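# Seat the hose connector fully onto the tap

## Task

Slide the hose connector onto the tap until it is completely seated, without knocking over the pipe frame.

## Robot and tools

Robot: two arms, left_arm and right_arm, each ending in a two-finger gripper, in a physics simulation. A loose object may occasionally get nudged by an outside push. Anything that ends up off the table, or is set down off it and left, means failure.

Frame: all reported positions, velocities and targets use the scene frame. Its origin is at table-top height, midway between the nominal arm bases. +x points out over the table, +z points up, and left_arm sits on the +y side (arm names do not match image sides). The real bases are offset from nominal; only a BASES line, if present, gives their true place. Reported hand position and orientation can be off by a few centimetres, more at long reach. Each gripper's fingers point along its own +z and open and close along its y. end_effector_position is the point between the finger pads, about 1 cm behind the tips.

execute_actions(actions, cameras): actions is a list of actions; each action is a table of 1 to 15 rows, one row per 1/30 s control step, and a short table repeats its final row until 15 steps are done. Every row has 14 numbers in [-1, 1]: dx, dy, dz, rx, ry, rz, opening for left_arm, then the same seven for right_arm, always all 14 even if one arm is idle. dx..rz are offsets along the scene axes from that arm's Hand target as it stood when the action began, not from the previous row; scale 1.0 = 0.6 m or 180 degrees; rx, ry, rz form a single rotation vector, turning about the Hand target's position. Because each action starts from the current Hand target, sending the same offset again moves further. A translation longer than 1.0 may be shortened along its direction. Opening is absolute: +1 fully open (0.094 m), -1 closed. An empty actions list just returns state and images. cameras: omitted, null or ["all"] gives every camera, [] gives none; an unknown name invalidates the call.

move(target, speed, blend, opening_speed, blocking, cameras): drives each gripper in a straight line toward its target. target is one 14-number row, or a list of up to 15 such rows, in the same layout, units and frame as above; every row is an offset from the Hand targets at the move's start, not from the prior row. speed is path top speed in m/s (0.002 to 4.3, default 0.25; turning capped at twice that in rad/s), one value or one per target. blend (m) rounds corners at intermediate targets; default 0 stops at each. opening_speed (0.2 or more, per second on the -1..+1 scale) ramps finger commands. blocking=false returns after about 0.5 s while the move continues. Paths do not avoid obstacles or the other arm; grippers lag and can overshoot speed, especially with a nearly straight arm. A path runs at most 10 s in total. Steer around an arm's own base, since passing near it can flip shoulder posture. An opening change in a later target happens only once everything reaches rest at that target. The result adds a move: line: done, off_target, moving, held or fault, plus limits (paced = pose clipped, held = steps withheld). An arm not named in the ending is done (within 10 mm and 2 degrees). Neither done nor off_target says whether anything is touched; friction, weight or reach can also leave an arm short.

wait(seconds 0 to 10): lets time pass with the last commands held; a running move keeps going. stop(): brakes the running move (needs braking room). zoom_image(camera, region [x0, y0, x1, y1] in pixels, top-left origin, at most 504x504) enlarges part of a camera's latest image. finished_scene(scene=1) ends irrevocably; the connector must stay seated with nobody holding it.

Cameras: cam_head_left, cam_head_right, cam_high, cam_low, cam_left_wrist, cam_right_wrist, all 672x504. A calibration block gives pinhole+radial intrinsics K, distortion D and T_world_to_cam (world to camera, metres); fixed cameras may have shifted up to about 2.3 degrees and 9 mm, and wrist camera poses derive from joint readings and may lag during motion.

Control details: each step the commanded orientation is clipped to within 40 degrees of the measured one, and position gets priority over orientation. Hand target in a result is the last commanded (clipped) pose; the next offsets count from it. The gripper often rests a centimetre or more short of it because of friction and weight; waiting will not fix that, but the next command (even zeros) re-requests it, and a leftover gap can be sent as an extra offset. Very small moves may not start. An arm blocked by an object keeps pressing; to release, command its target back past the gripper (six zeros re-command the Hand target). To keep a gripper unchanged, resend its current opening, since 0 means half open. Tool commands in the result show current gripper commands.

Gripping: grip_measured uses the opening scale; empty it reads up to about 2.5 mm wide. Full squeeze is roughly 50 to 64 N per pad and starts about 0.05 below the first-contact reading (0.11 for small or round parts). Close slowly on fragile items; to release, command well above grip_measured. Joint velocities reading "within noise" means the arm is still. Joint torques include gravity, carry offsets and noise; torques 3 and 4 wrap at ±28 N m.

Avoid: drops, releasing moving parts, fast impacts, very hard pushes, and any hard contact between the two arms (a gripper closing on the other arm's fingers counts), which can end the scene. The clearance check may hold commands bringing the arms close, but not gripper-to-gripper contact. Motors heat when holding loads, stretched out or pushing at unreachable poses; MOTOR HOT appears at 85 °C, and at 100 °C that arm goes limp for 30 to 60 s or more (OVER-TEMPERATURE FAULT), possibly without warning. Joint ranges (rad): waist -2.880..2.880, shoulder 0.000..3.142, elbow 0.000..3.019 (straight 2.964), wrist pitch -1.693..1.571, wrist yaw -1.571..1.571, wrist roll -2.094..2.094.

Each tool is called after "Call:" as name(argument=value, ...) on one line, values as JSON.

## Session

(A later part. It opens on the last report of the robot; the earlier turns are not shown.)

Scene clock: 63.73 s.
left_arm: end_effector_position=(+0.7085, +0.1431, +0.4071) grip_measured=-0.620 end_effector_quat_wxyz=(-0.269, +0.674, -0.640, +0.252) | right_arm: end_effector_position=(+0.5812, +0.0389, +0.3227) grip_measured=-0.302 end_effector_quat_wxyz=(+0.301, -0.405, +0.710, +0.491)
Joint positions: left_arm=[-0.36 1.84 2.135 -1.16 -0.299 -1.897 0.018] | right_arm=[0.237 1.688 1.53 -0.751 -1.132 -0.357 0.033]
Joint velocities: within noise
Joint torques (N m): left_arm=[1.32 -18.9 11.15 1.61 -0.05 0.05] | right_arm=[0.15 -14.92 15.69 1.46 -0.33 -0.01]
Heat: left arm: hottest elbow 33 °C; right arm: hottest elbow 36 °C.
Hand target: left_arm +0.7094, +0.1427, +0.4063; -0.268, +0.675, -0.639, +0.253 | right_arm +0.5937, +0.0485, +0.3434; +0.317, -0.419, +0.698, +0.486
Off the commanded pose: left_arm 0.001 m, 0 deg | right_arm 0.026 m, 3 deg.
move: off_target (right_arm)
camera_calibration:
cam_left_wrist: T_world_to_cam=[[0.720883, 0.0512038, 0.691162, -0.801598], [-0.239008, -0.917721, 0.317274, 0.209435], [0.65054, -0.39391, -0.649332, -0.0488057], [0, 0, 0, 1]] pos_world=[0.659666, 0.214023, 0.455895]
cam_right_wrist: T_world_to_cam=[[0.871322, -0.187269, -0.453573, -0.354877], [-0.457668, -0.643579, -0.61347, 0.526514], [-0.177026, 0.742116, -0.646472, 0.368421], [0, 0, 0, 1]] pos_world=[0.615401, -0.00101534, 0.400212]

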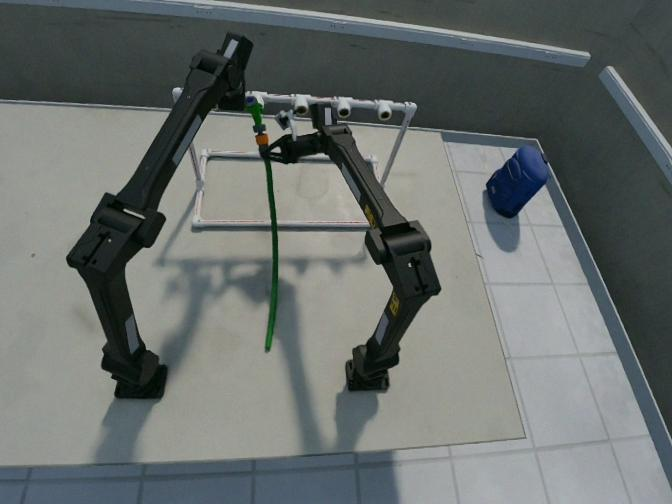

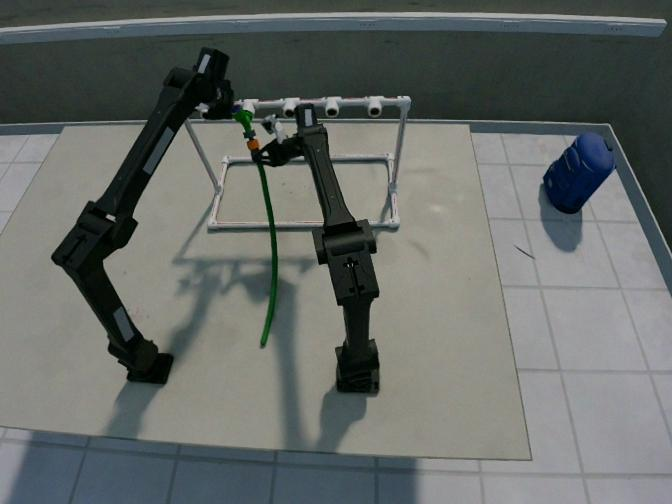

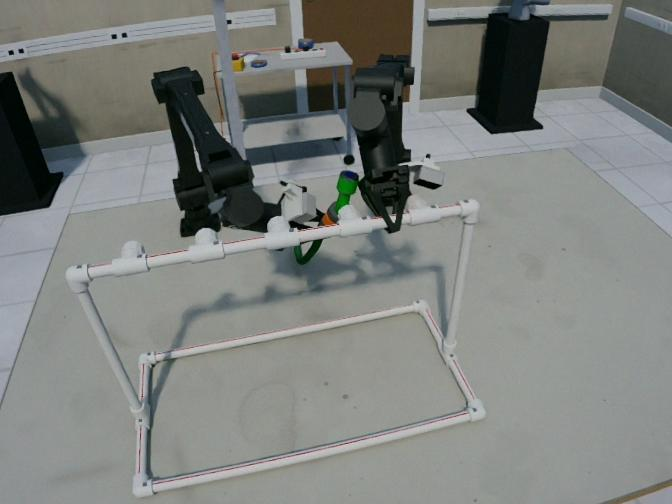

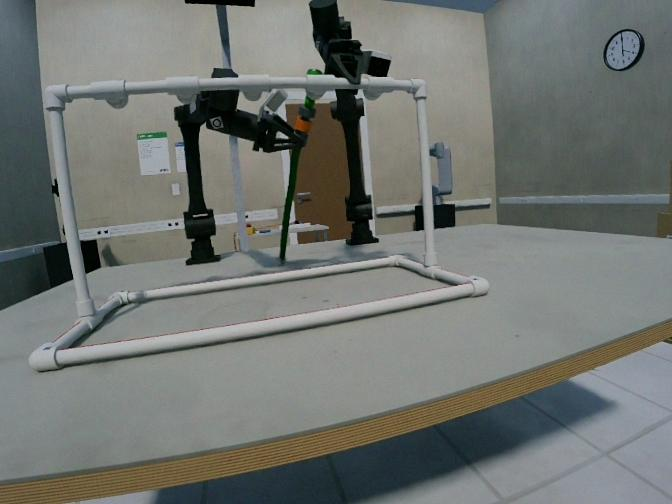

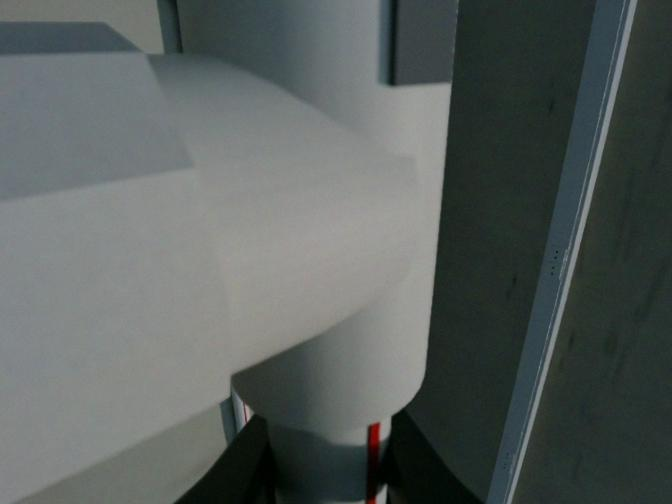

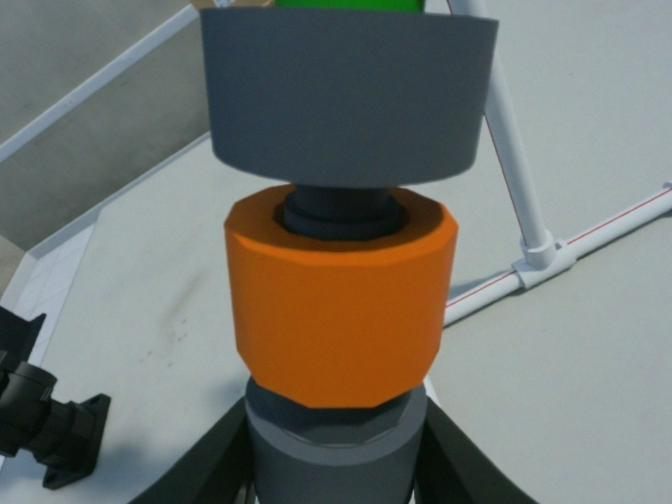

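Call:
move(target=[0,0,0,0,0,0,-0.8, 0.0102,0.0048,0.0165,0,0,0,-0.65], speed=0.04, cameras=["cam_head_left","cam_head_right","cam_low","cam_right_wrist"])

Call:
zoom_image(camera="cam_low", region=[285, 100, 325, 150])

Call:
zoom_image(camera="cam_head_left", region=[240, 115, 285, 165])

Scene clock: 64.90 s.
left_arm: end_effector_position=(+0.7090, +0.1437, +0.4075) grip_measured=-0.620 end_effector_quat_wxyz=(-0.271, +0.675, -0.639, +0.253) | right_arm: end_effector_position=(+0.5828, +0.0408, +0.3244) grip_measured=-0.302 end_effector_quat_wxyz=(+0.293, -0.401, +0.714, +0.494)
Joint positions: left_arm=[-0.36 1.84 2.135 -1.159 -0.301 -1.897 0.018] | right_arm=[0.24 1.699 1.554 -0.785 -1.132 -0.358 0.033]
Joint velocities: within noise
Joint torques (N m): left_arm=[1.26 -18.9 11.15 1.54 0.06 0.05] | right_arm=[0.15 -15.21 17.1 1.77 -0.31 0.01]
Heat: left arm: hottest elbow 33 °C; right arm: hottest elbow 36 °C.
Hand target: left_arm +0.7094, +0.1428, +0.4062; -0.268, +0.675, -0.639, +0.253 | right_arm +0.5998, +0.0514, +0.3533; +0.317, -0.419, +0.698, +0.486
Off the commanded pose: left_arm 0.002 m, 0 deg | right_arm 0.035 m, 4 deg.
move: off_target (right_arm)
camera_calibration:
cam_right_wrist: T_world_to_cam=[[0.862359, -0.187683, -0.470225, -0.344416], [-0.468506, -0.647901, -0.600605, 0.53178], [-0.191936, 0.738241, -0.646654, 0.377281], [0, 0, 0, 1]] pos_world=[0.618566, 0.00137604, 0.401407]
Images, in order (width x height): cam_head_left 672x504, cam_head_right 672x504, cam_low 672x504, cam_right_wrist 672x504.

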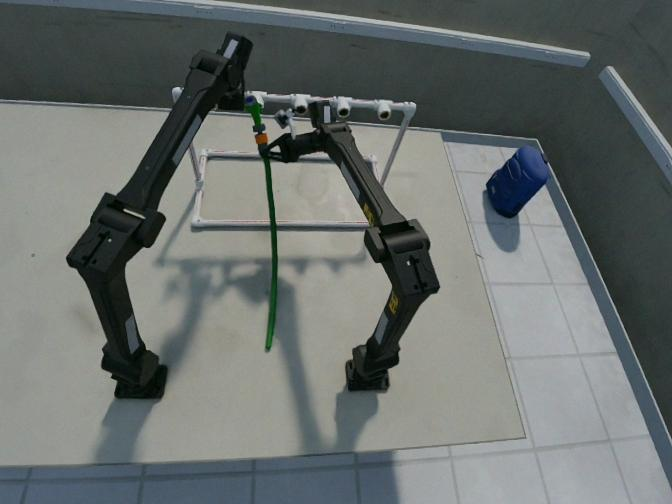

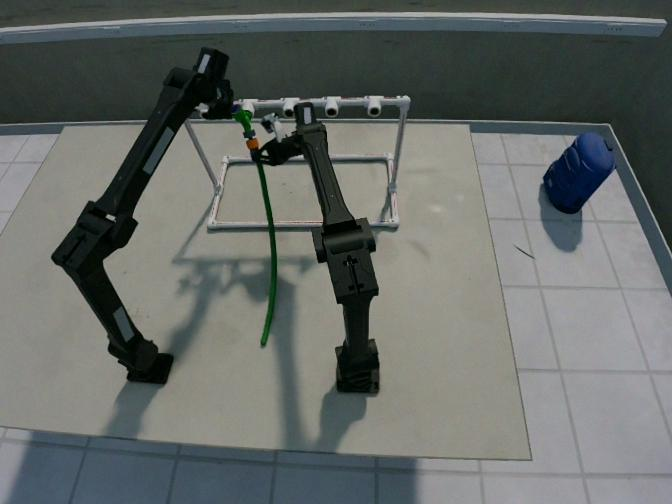

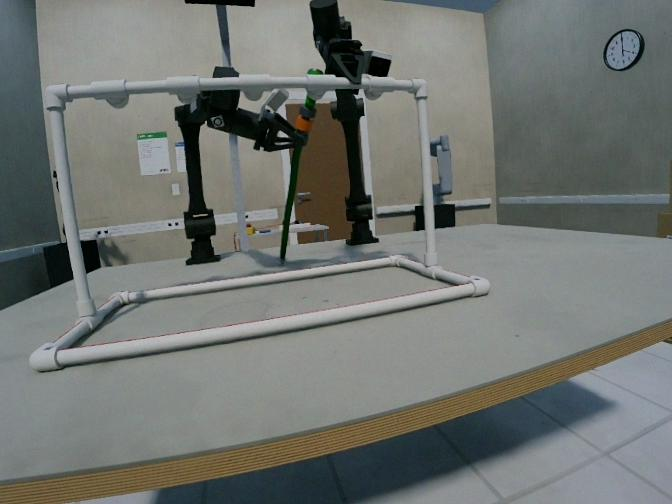

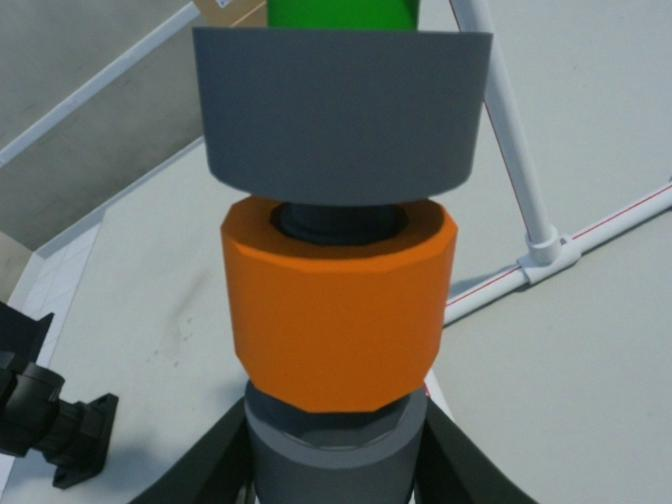

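Scaled by 10.080 from the camera's 672x504 image, which has a finer 960x720 frame.

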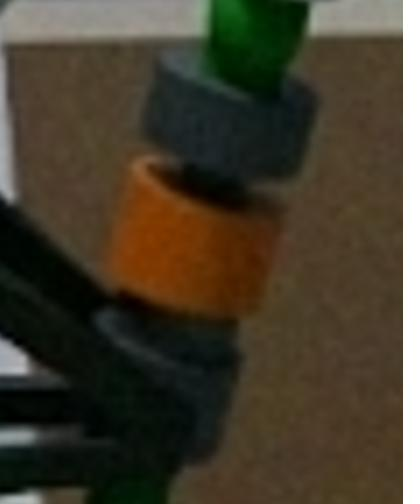

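Scaled by 10.080 from the camera's 672x504 image, which has a finer 960x720 frame.

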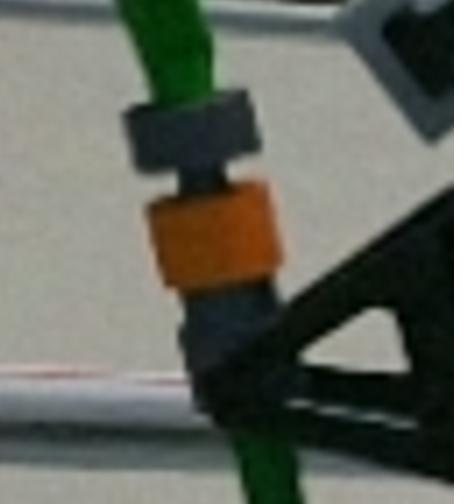

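Call:
move(target=[0,0,0,0,0,0,-0.8, 0.009,0.0042,0.0145,0,0,0,-0.8], speed=0.04, cameras=["cam_head_left","cam_high","cam_low","cam_right_wrist"])

Call:
zoom_image(camera="cam_low", region=[285, 100, 325, 150])

Call:
zoom_image(camera="cam_head_left", region=[240, 115, 285, 165])

Scene clock: 66.20 s.
left_arm: end_effector_position=(+0.7113, +0.1491, +0.4081) grip_measured=-0.620 end_effector_quat_wxyz=(-0.273, +0.677, -0.635, +0.253) | right_arm: end_effector_position=(+0.5865, +0.0439, +0.3256) grip_measured=-0.302 end_effector_quat_wxyz=(+0.286, -0.400, +0.716, +0.496)
Joint positions: left_arm=[-0.352 1.84 2.135 -1.155 -0.303 -1.897 0.018] | right_arm=[0.243 1.716 1.583 -0.812 -1.132 -0.358 0.033]
Joint velocities: within noise
Joint torques (N m): left_arm=[0.67 -19.02 11.11 1.39 0.13 0.04] | right_arm=[-0.03 -15.97 17.74 1.96 -0.28 0.05]
Heat: left arm: hottest elbow 33 °C; right arm: hottest elbow 36 °C.
Hand target: left_arm +0.7094, +0.1428, +0.4063; -0.268, +0.675, -0.639, +0.253 | right_arm +0.6052, +0.0538, +0.3621; +0.318, -0.419, +0.698, +0.486
Off the commanded pose: left_arm 0.007 m, 1 deg | right_arm 0.042 m, 5 deg.
move: off_target (right_arm)
camera_calibration:
cam_right_wrist: T_world_to_cam=[[0.856393, -0.186308, -0.481539, -0.339499], [-0.474437, -0.651916, -0.591536, 0.536973], [-0.203715, 0.735048, -0.646687, 0.383566], [0, 0, 0, 1]] pos_world=[0.623643, 0.00487053, 0.402204]
Images, in order (width x height): cam_head_left 672x504, cam_high 672x504, cam_low 672x504, cam_right_wrist 672x504.

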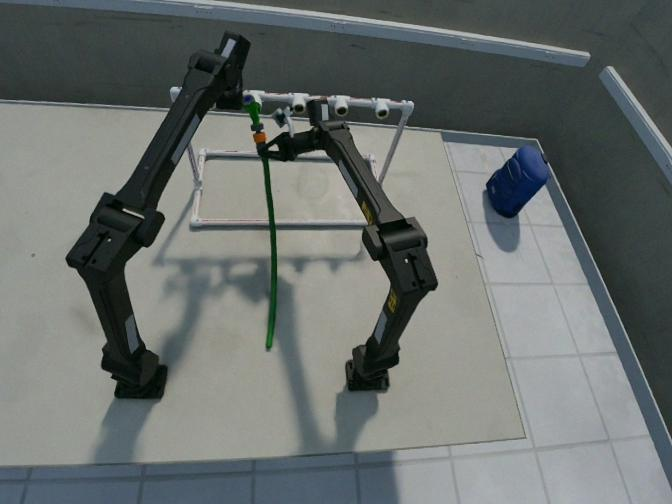

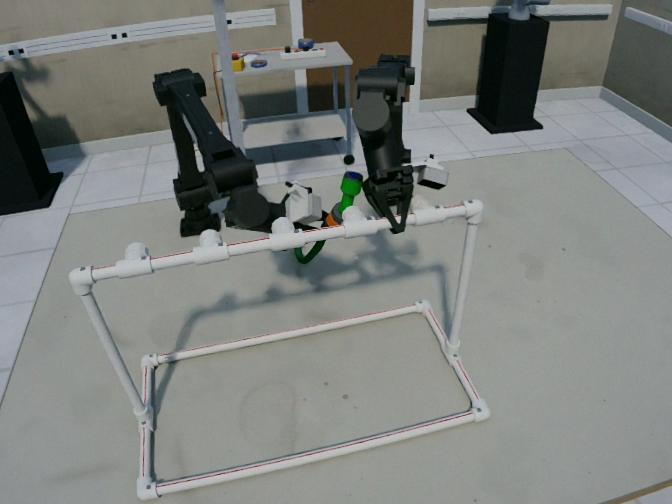

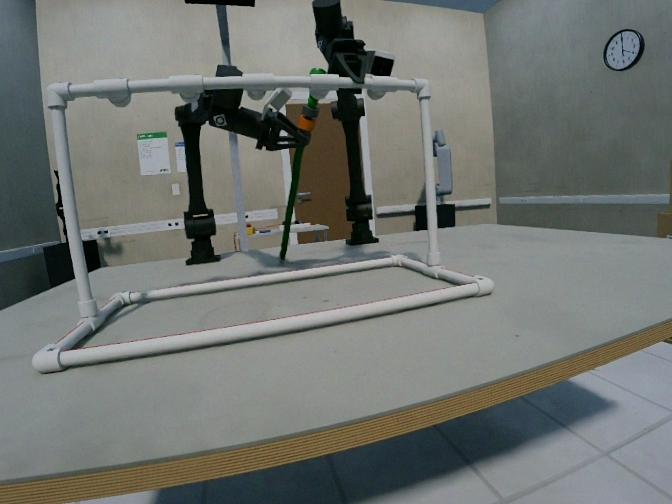

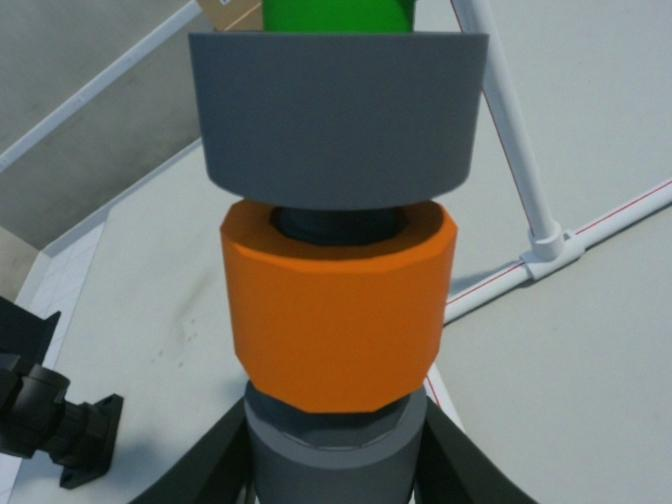

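Scaled by 10.080 from the camera's 672x504 image, which has a finer 960x720 frame.

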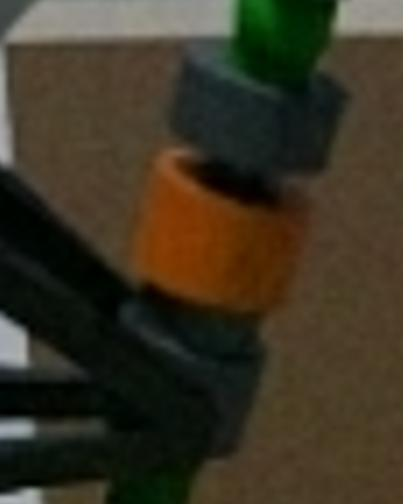

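Scaled by 10.080 from the camera's 672x504 image, which has a finer 960x720 frame.

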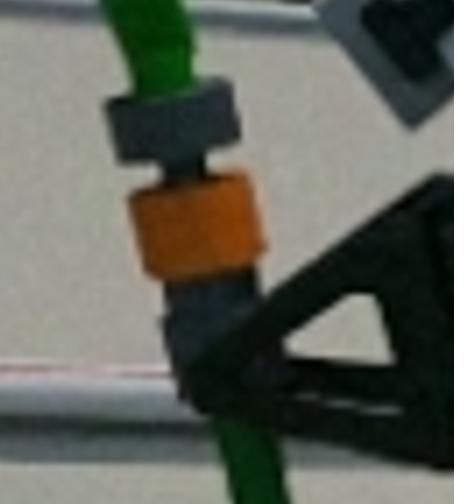

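Call:
move(target=[-0.015,-0.03,-0.02,0,0,0,-0.8, 0.009,0.0035,0.0145,0,0,0,-0.8], speed=0.04, cameras=["cam_head_left","cam_high","cam_low","cam_right_wrist"])

Call:
zoom_image(camera="cam_low", region=[285, 100, 325, 150])

Call:
zoom_image(camera="cam_head_left", region=[240, 115, 285, 165])

Scene clock: 67.80 s.
left_arm: end_effector_position=(+0.7147, +0.1516, +0.4074) grip_measured=-0.620 end_effector_quat_wxyz=(-0.284, +0.678, -0.628, +0.256) | right_arm: end_effector_position=(+0.5906, +0.0453, +0.3260) grip_measured=-0.302 end_effector_quat_wxyz=(+0.281, -0.399, +0.718, +0.496)
Joint positions: left_arm=[-0.352 1.836 2.118 -1.125 -0.324 -1.9 0.018] | right_arm=[0.244 1.731 1.609 -0.839 -1.129 -0.365 0.033]
Joint velocities: within noise
Joint torques (N m): left_arm=[-2.14 -19.66 8.29 1.32 0.11 -0.18] | right_arm=[-0.15 -16.5 18.59 2.09 -0.35 0.14]
Heat: left arm: hottest elbow 33 °C; right arm: hottest elbow 36 °C.
Hand target: left_arm +0.7004, +0.1248, +0.3943; -0.268, +0.675, -0.639, +0.253 | right_arm +0.6107, +0.0558, +0.3706; +0.317, -0.419, +0.698, +0.486
Off the commanded pose: left_arm 0.033 m, 2 deg | right_arm 0.050 m, 5 deg.
move: off_target (left_arm, right_arm)
camera_calibration:
cam_right_wrist: T_world_to_cam=[[0.852168, -0.18775, -0.488426, -0.337748], [-0.478814, -0.656277, -0.583127, 0.540095], [-0.211061, 0.730787, -0.649156, 0.389005], [0, 0, 0, 1]] pos_world=[0.628527, 0.0067603, 0.402504]
Images, in order (width x height): cam_head_left 672x504, cam_high 672x504, cam_low 672x504, cam_right_wrist 672x504.

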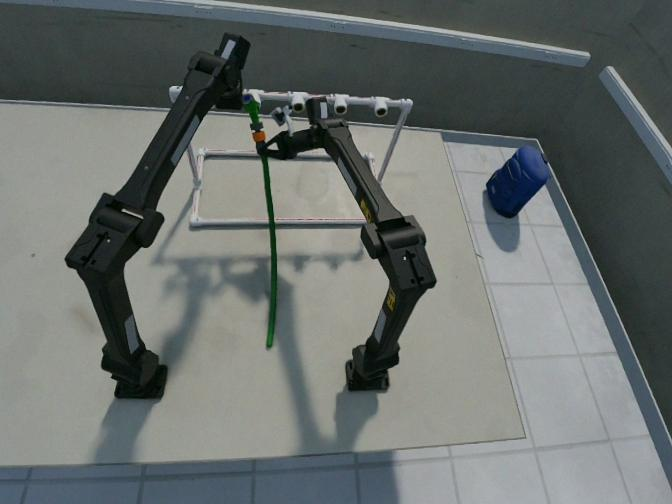

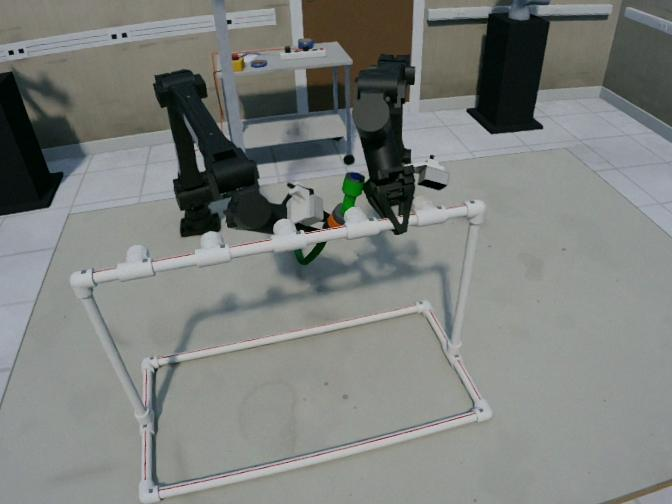

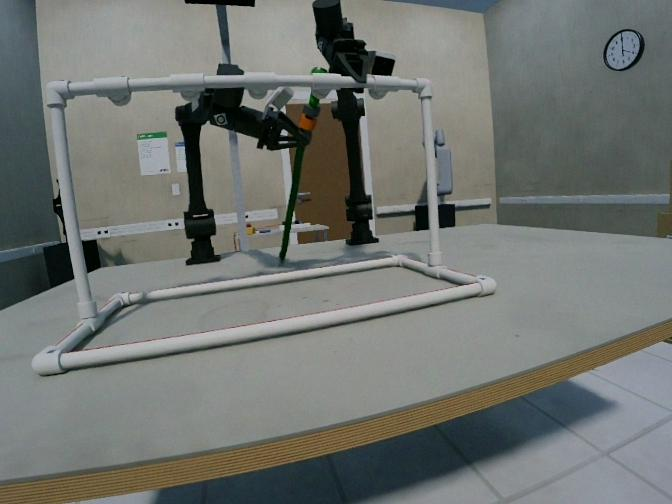

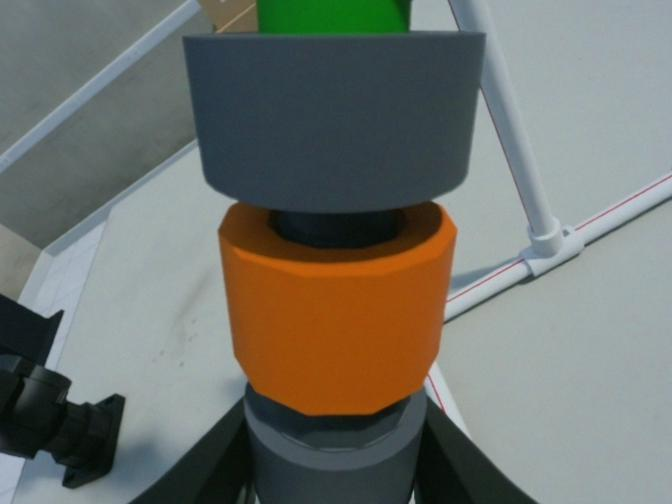

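Scaled by 10.080 from the camera's 672x504 image, which has a finer 960x720 frame.

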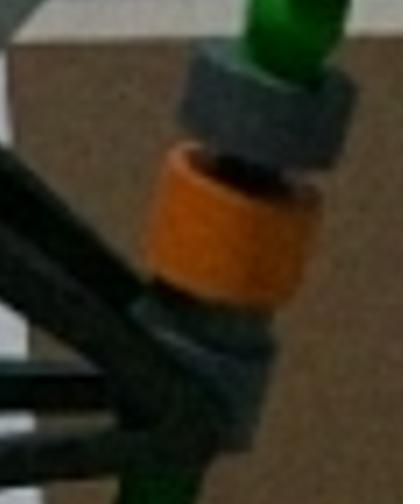

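Scaled by 10.080 from the camera's 672x504 image, which has a finer 960x720 frame.

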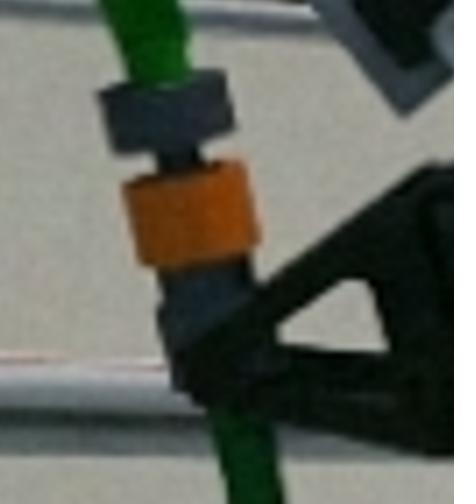

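Call:
move(target=[-0.02,-0.005,-0.03,0,0,0,-0.8, 0.015,0.0065,0.028,0,0,0,-0.8], speed=0.05, cameras=["cam_head_left","cam_high","cam_low","cam_right_wrist"])

Call:
zoom_image(camera="cam_low", region=[285, 100, 325, 150])

Call:
zoom_image(camera="cam_head_left", region=[240, 115, 285, 165])

Scene clock: 69.30 s.
left_arm: end_effector_position=(+0.7111, +0.1574, +0.4056) grip_measured=-0.622 end_effector_quat_wxyz=(-0.300, +0.679, -0.614, +0.268) | right_arm: end_effector_position=(+0.5903, +0.0501, +0.3268) grip_measured=-0.302 end_effector_quat_wxyz=(+0.270, -0.403, +0.720, +0.497)
Joint positions: left_arm=[-0.352 1.791 2.028 -1.041 -0.35 -1.905 0.018] | right_arm=[0.252 1.749 1.644 -0.898 -1.127 -0.392 0.033]
Joint velocities: within noise
Joint torques (N m): left_arm=[-3.02 -18.9 7.02 0.24 0.82 -0.23] | right_arm=[-0.67 -17.08 20.9 2.62 -0.43 0.42]
Heat: left arm: hottest elbow 33 °C; right arm: hottest elbow 37 °C.
Hand target: left_arm +0.6884, +0.1219, +0.3765; -0.268, +0.675, -0.639, +0.253 | right_arm +0.6197, +0.0598, +0.3874; +0.317, -0.419, +0.698, +0.486
Off the commanded pose: left_arm 0.051 m, 5 deg | right_arm 0.068 m, 6 deg.
move: off_target (left_arm, right_arm)
camera_calibration:
cam_right_wrist: T_world_to_cam=[[0.848664, -0.179422, -0.497571, -0.331467], [-0.475397, -0.671136, -0.568836, 0.537648], [-0.231876, 0.719294, -0.654866, 0.400695], [0, 0, 0, 1]] pos_world=[0.629812, 0.0131442, 0.403307]
Images, in order (width x height): cam_head_left 672x504, cam_high 672x504, cam_low 672x504, cam_right_wrist 672x504.

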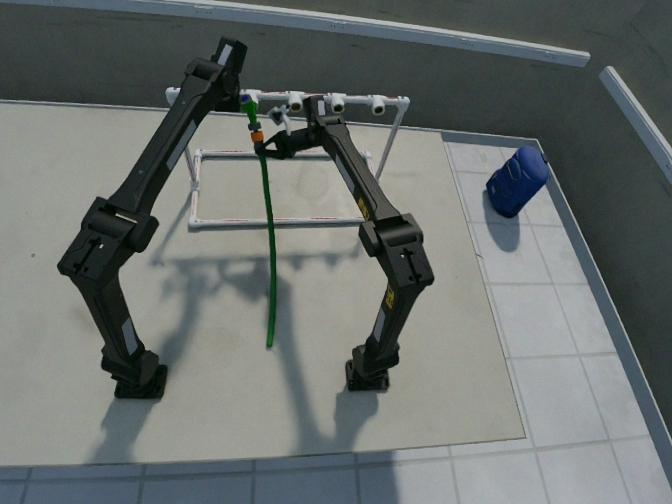

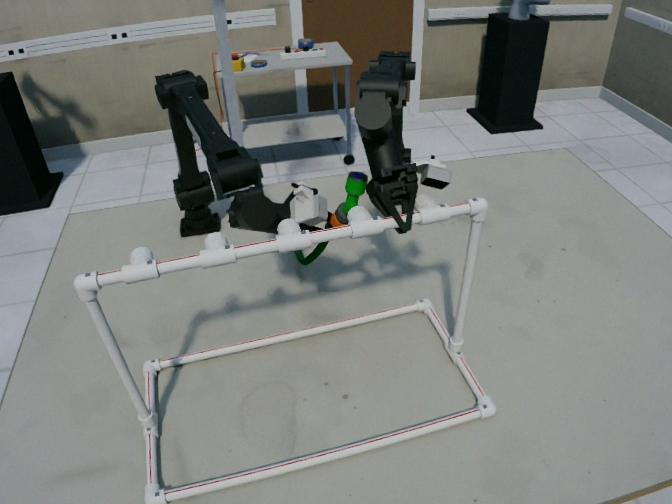

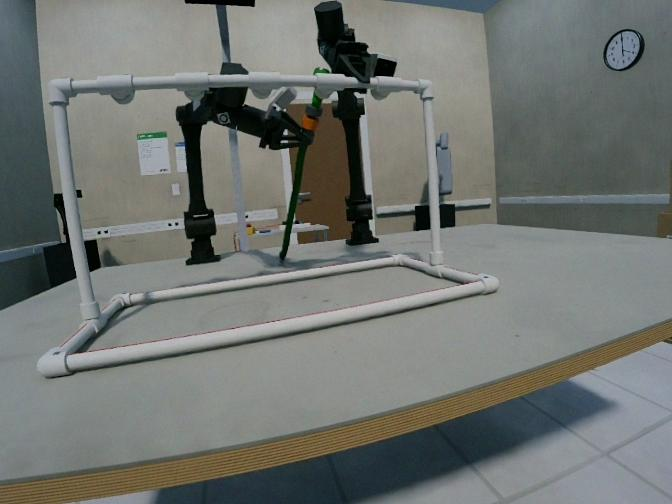

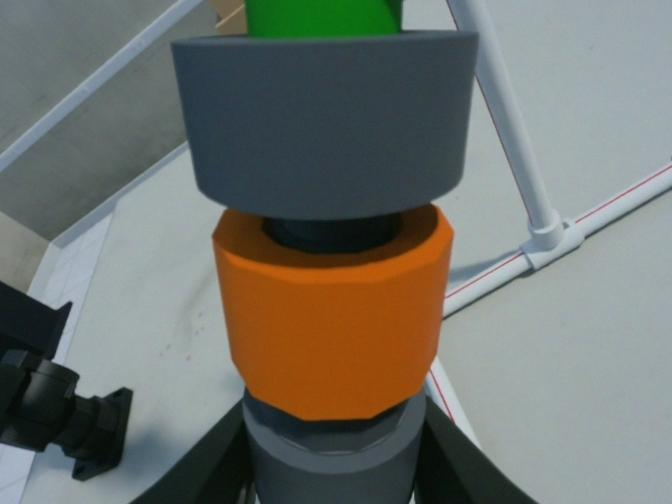

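Scaled by 10.080 from the camera's 672x504 image, which has a finer 960x720 frame.

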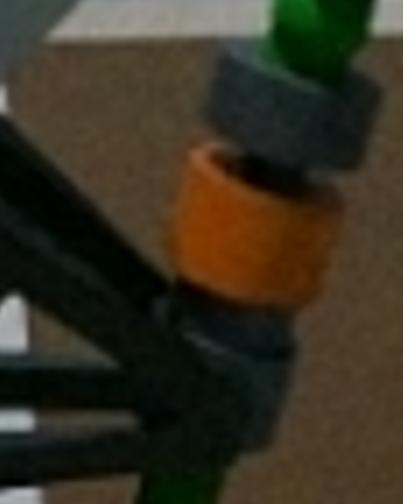

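Scaled by 10.080 from the camera's 672x504 image, which has a finer 960x720 frame.

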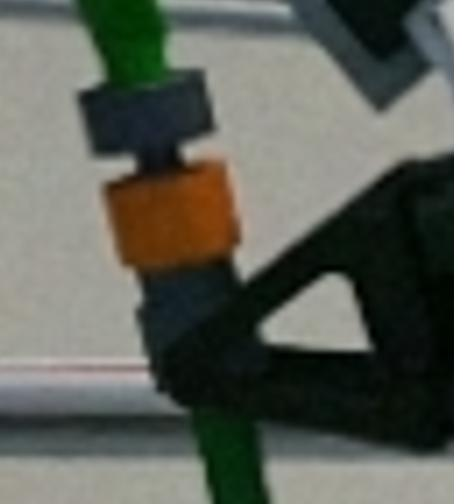

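Call:
move(target=[-0.01,-0.06,-0.04,0,0,0,-0.85, 0.025,0.008,0.042,0,0,0,-0.9], speed=0.06, cameras=["cam_head_left","cam_high","cam_low","cam_right_wrist"])

Call:
zoom_image(camera="cam_low", region=[285, 100, 325, 150])

Call:
zoom_image(camera="cam_head_left", region=[235, 110, 280, 160])

Scene clock: 70.77 s.
left_arm: end_effector_position=(+0.7142, +0.1634, +0.4070) grip_measured=-0.622 end_effector_quat_wxyz=(-0.315, +0.683, -0.601, +0.270) | right_arm: end_effector_position=(+0.5928, +0.0512, +0.3252) grip_measured=-0.303 end_effector_quat_wxyz=(+0.265, -0.407, +0.721, +0.495)
Joint positions: left_arm=[-0.349 1.786 2.014 -1.012 -0.38 -1.913 0.018] | right_arm=[0.253 1.763 1.666 -0.929 -1.124 -0.414 0.033]
Joint velocities: within noise
Joint torques (N m): left_arm=[0.97 -18.37 11.14 1.36 0.12 0.01] | right_arm=[-0.73 -17.67 10.02 1.7 -0.48 0.16]
Heat: left arm: hottest elbow 33 °C; right arm: hottest elbow 37 °C.
Hand target: left_arm +0.7129, +0.1607, +0.4043; -0.310, +0.684, -0.603, +0.269 (not the last commanded pose) | right_arm +0.5930, +0.0513, +0.3276; +0.265, -0.403, +0.722, +0.496 (not the last commanded pose)
Off the commanded pose: left_arm 0.100 m, 7 deg | right_arm 0.098 m, 7 deg.
move: held (left_arm, right_arm; a check stopped the path); limits=held
pose unreachable (left arm): on one or more control steps of this call, first in action 0 (counted from 0), this arm could not follow its commanded pose, so it was not sent that pose on those steps. It may still have moved: this result reports where it is.
cause: moving toward the commanded pose would bring a part of the arm too close to another arm (this arm's wrist (the part past joint 4) and the right arm's wrist camera, along the way the arms are being sent, or toward where that arm still pushes).
pose unreachable (right arm): on one or more control steps of this call, first in action 0 (counted from 0), this arm could not follow its commanded pose, so it was not sent that pose on those steps. It may still have moved: this result reports where it is.
cause: moving toward the commanded pose would bring a part of the arm too close to another arm (this arm's wrist camera and the left arm's wrist (the part past joint 4), along the way the arms are being sent, or toward where that arm still pushes).
camera_calibration:
cam_right_wrist: T_world_to_cam=[[0.849065, -0.177463, -0.497589, -0.334508], [-0.471413, -0.679645, -0.562007, 0.534566], [-0.238448, 0.711751, -0.660722, 0.405509], [0, 0, 0, 1]] pos_world=[0.632713, 0.0153308, 0.401911]
Images, in order (width x height): cam_head_left 672x504, cam_high 672x504, cam_low 672x504, cam_right_wrist 672x504.

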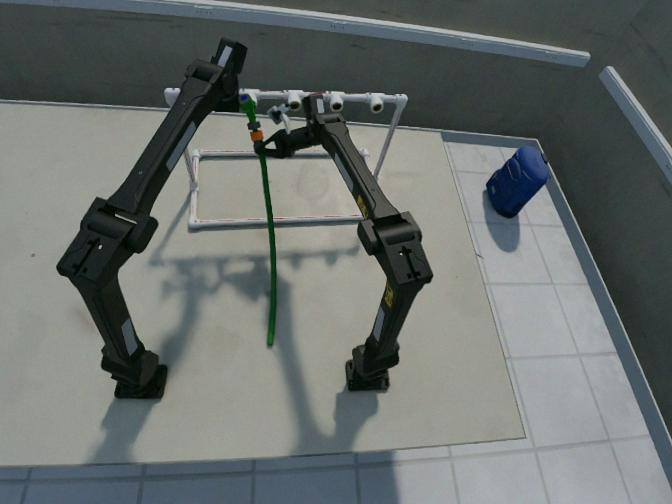

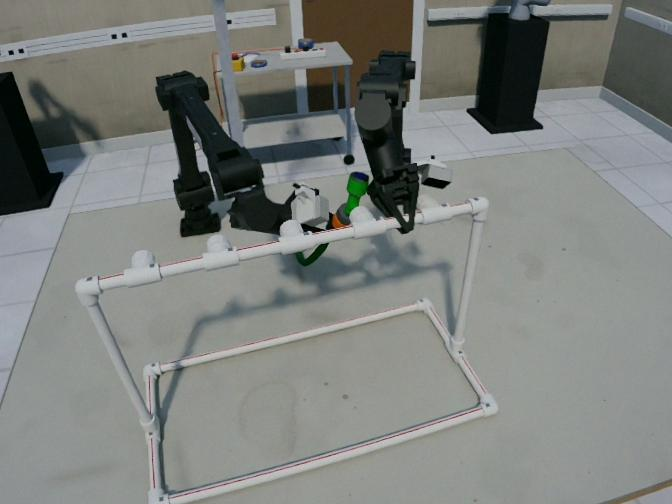

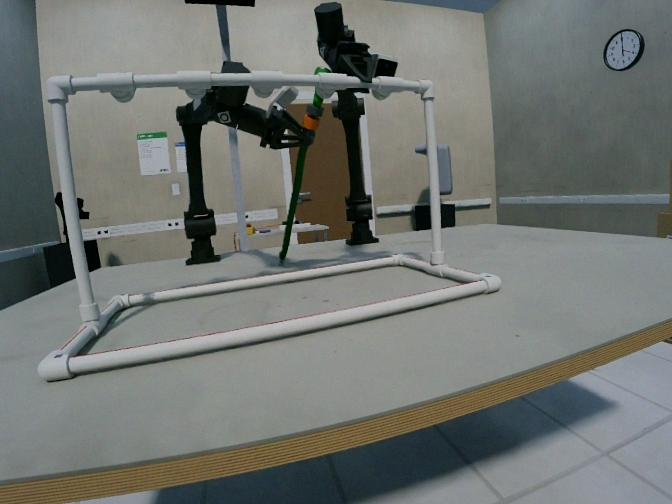

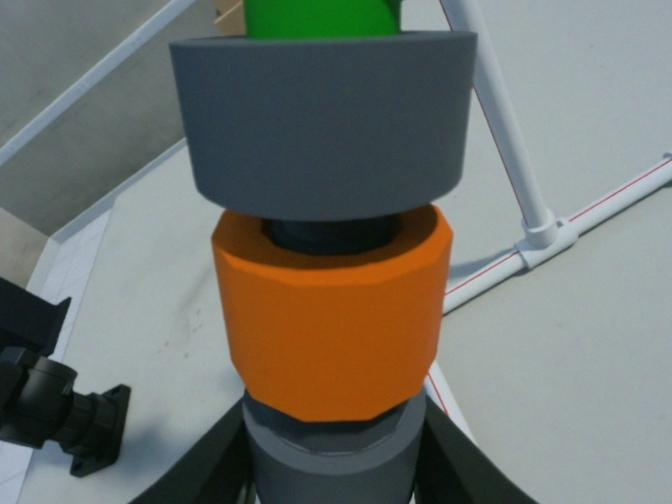

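Scaled by 10.080 from the camera's 672x504 image, which has a finer 960x720 frame.

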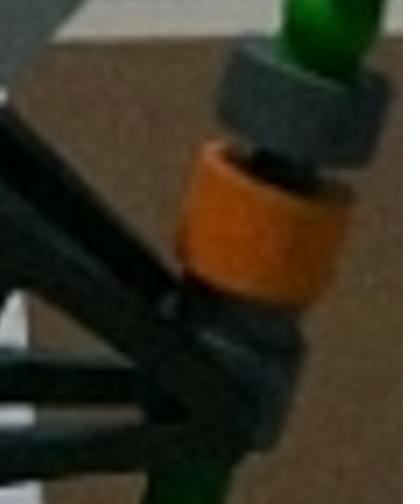

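Scaled by 10.080 from the camera's 672x504 image, which has a finer 960x720 frame.

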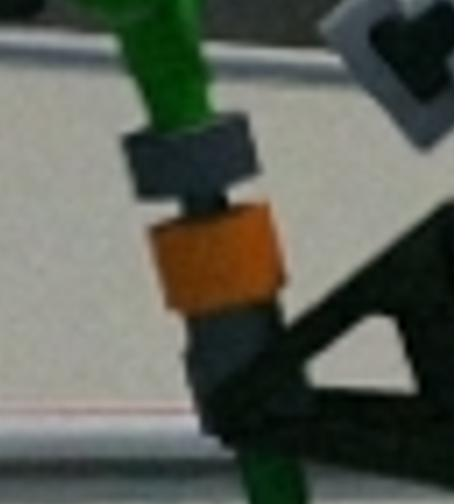

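Call:
move(target=[[-0.015,-0.03,-0.03,0,0,0,-0.85, 0.06,0.035,0.1,0,0,0,-0.9],[-0.015,-0.03,-0.03,0,0,0,-0.85, 0.06,0.035,0.1,0.034,0.02,0.052,-0.9],[-0.015,-0.03,-0.03,0,0,0,-0.85, 0.06,0.035,0.1,-0.034,-0.02,-0.052,-0.9],[-0.015,-0.03,-0.03,0,0,0,-0.85, 0.06,0.035,0.1,0,0,0,-0.9]], speed=0.15, cameras=["cam_head_left","cam_high","cam_low","cam_right_wrist"])

Call:
zoom_image(camera="cam_low", region=[285, 100, 325, 150])

Call:
zoom_image(camera="cam_head_left", region=[235, 110, 280, 160])

Scene clock: 78.23 s.
left_arm: end_effector_position=(+0.7256, +0.1931, +0.4077) grip_measured=-0.623 end_effector_quat_wxyz=(-0.338, +0.701, -0.564, +0.275) | right_arm: end_effector_position=(+0.6158, +0.0699, +0.3292) grip_measured=-0.302 end_effector_quat_wxyz=(+0.240, -0.411, +0.734, +0.484)
Joint positions: left_arm=[-0.313 1.776 1.98 -0.95 -0.42 -1.938 0.018] | right_arm=[0.276 1.864 1.846 -1.078 -1.085 -0.444 0.033]
Joint velocities: within noise
Joint torques (N m): left_arm=[-4.54 -18.9 8.38 0.43 0.86 0.05] | right_arm=[-1.38 -19.9 18.28 1.26 -1.78 0.74]
Heat: left arm: hottest elbow 34 °C; right arm: hottest elbow 38 °C.
Hand target: left_arm +0.7040, +0.1428, +0.3864; -0.310, +0.684, -0.603, +0.269 | right_arm +0.6290, +0.0723, +0.3875; +0.265, -0.403, +0.722, +0.496
Off the commanded pose: left_arm 0.059 m, 6 deg | right_arm 0.060 m, 4 deg.
move: off_target (left_arm, right_arm)
camera_calibration:
cam_right_wrist: T_world_to_cam=[[0.836576, -0.189994, -0.513852, -0.334773], [-0.476779, -0.71449, -0.512041, 0.549642], [-0.269857, 0.673355, -0.68831, 0.431517], [0, 0, 0, 1]] pos_world=[0.658569, 0.0385447, 0.406433]
Images, in order (width x height): cam_head_left 672x504, cam_high 672x504, cam_low 672x504, cam_right_wrist 672x504.

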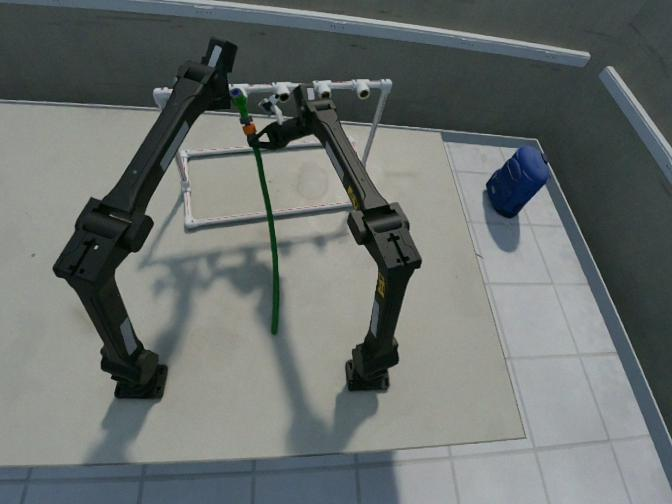

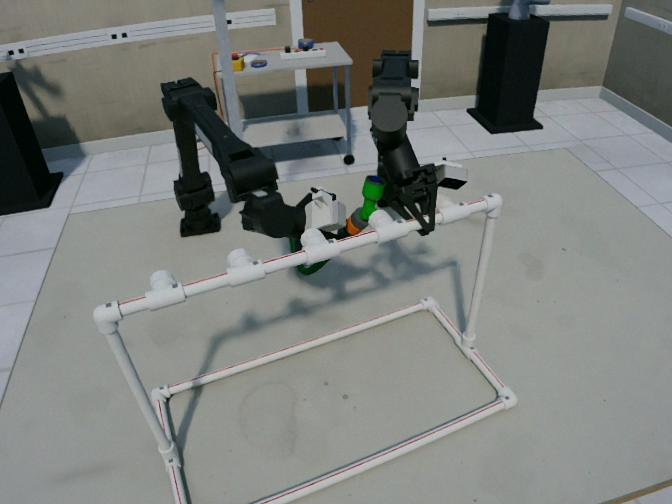

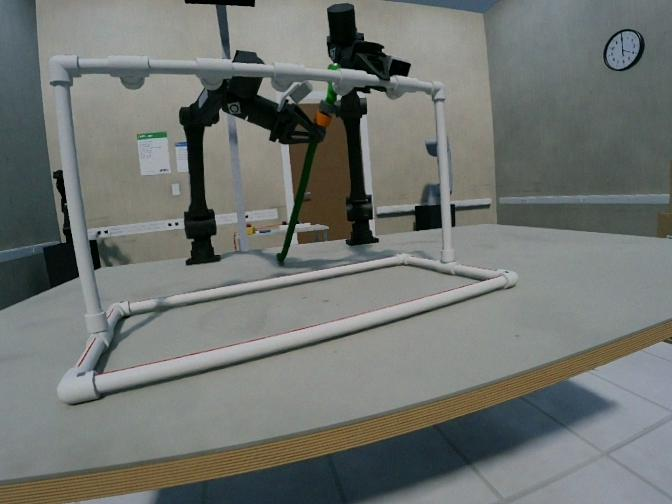

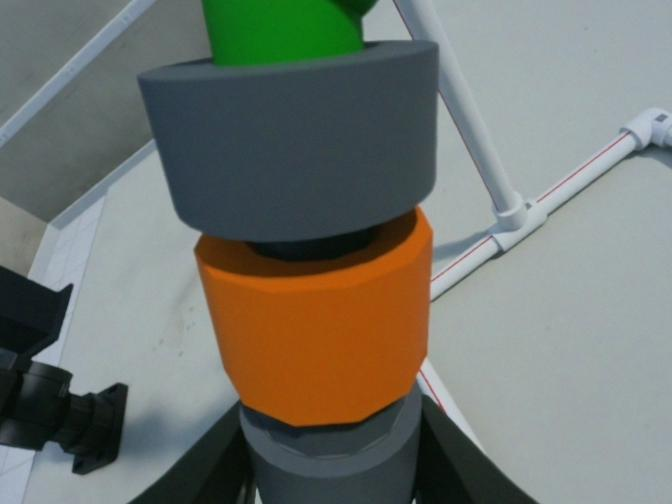

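Scaled by 10.080 from the camera's 672x504 image, which has a finer 960x720 frame.

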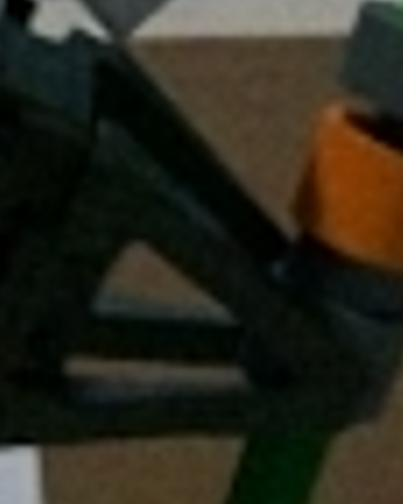

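Scaled by 10.080 from the camera's 672x504 image, which has a finer 960x720 frame.

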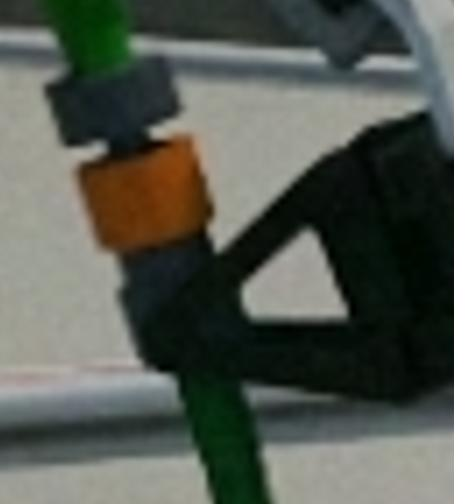

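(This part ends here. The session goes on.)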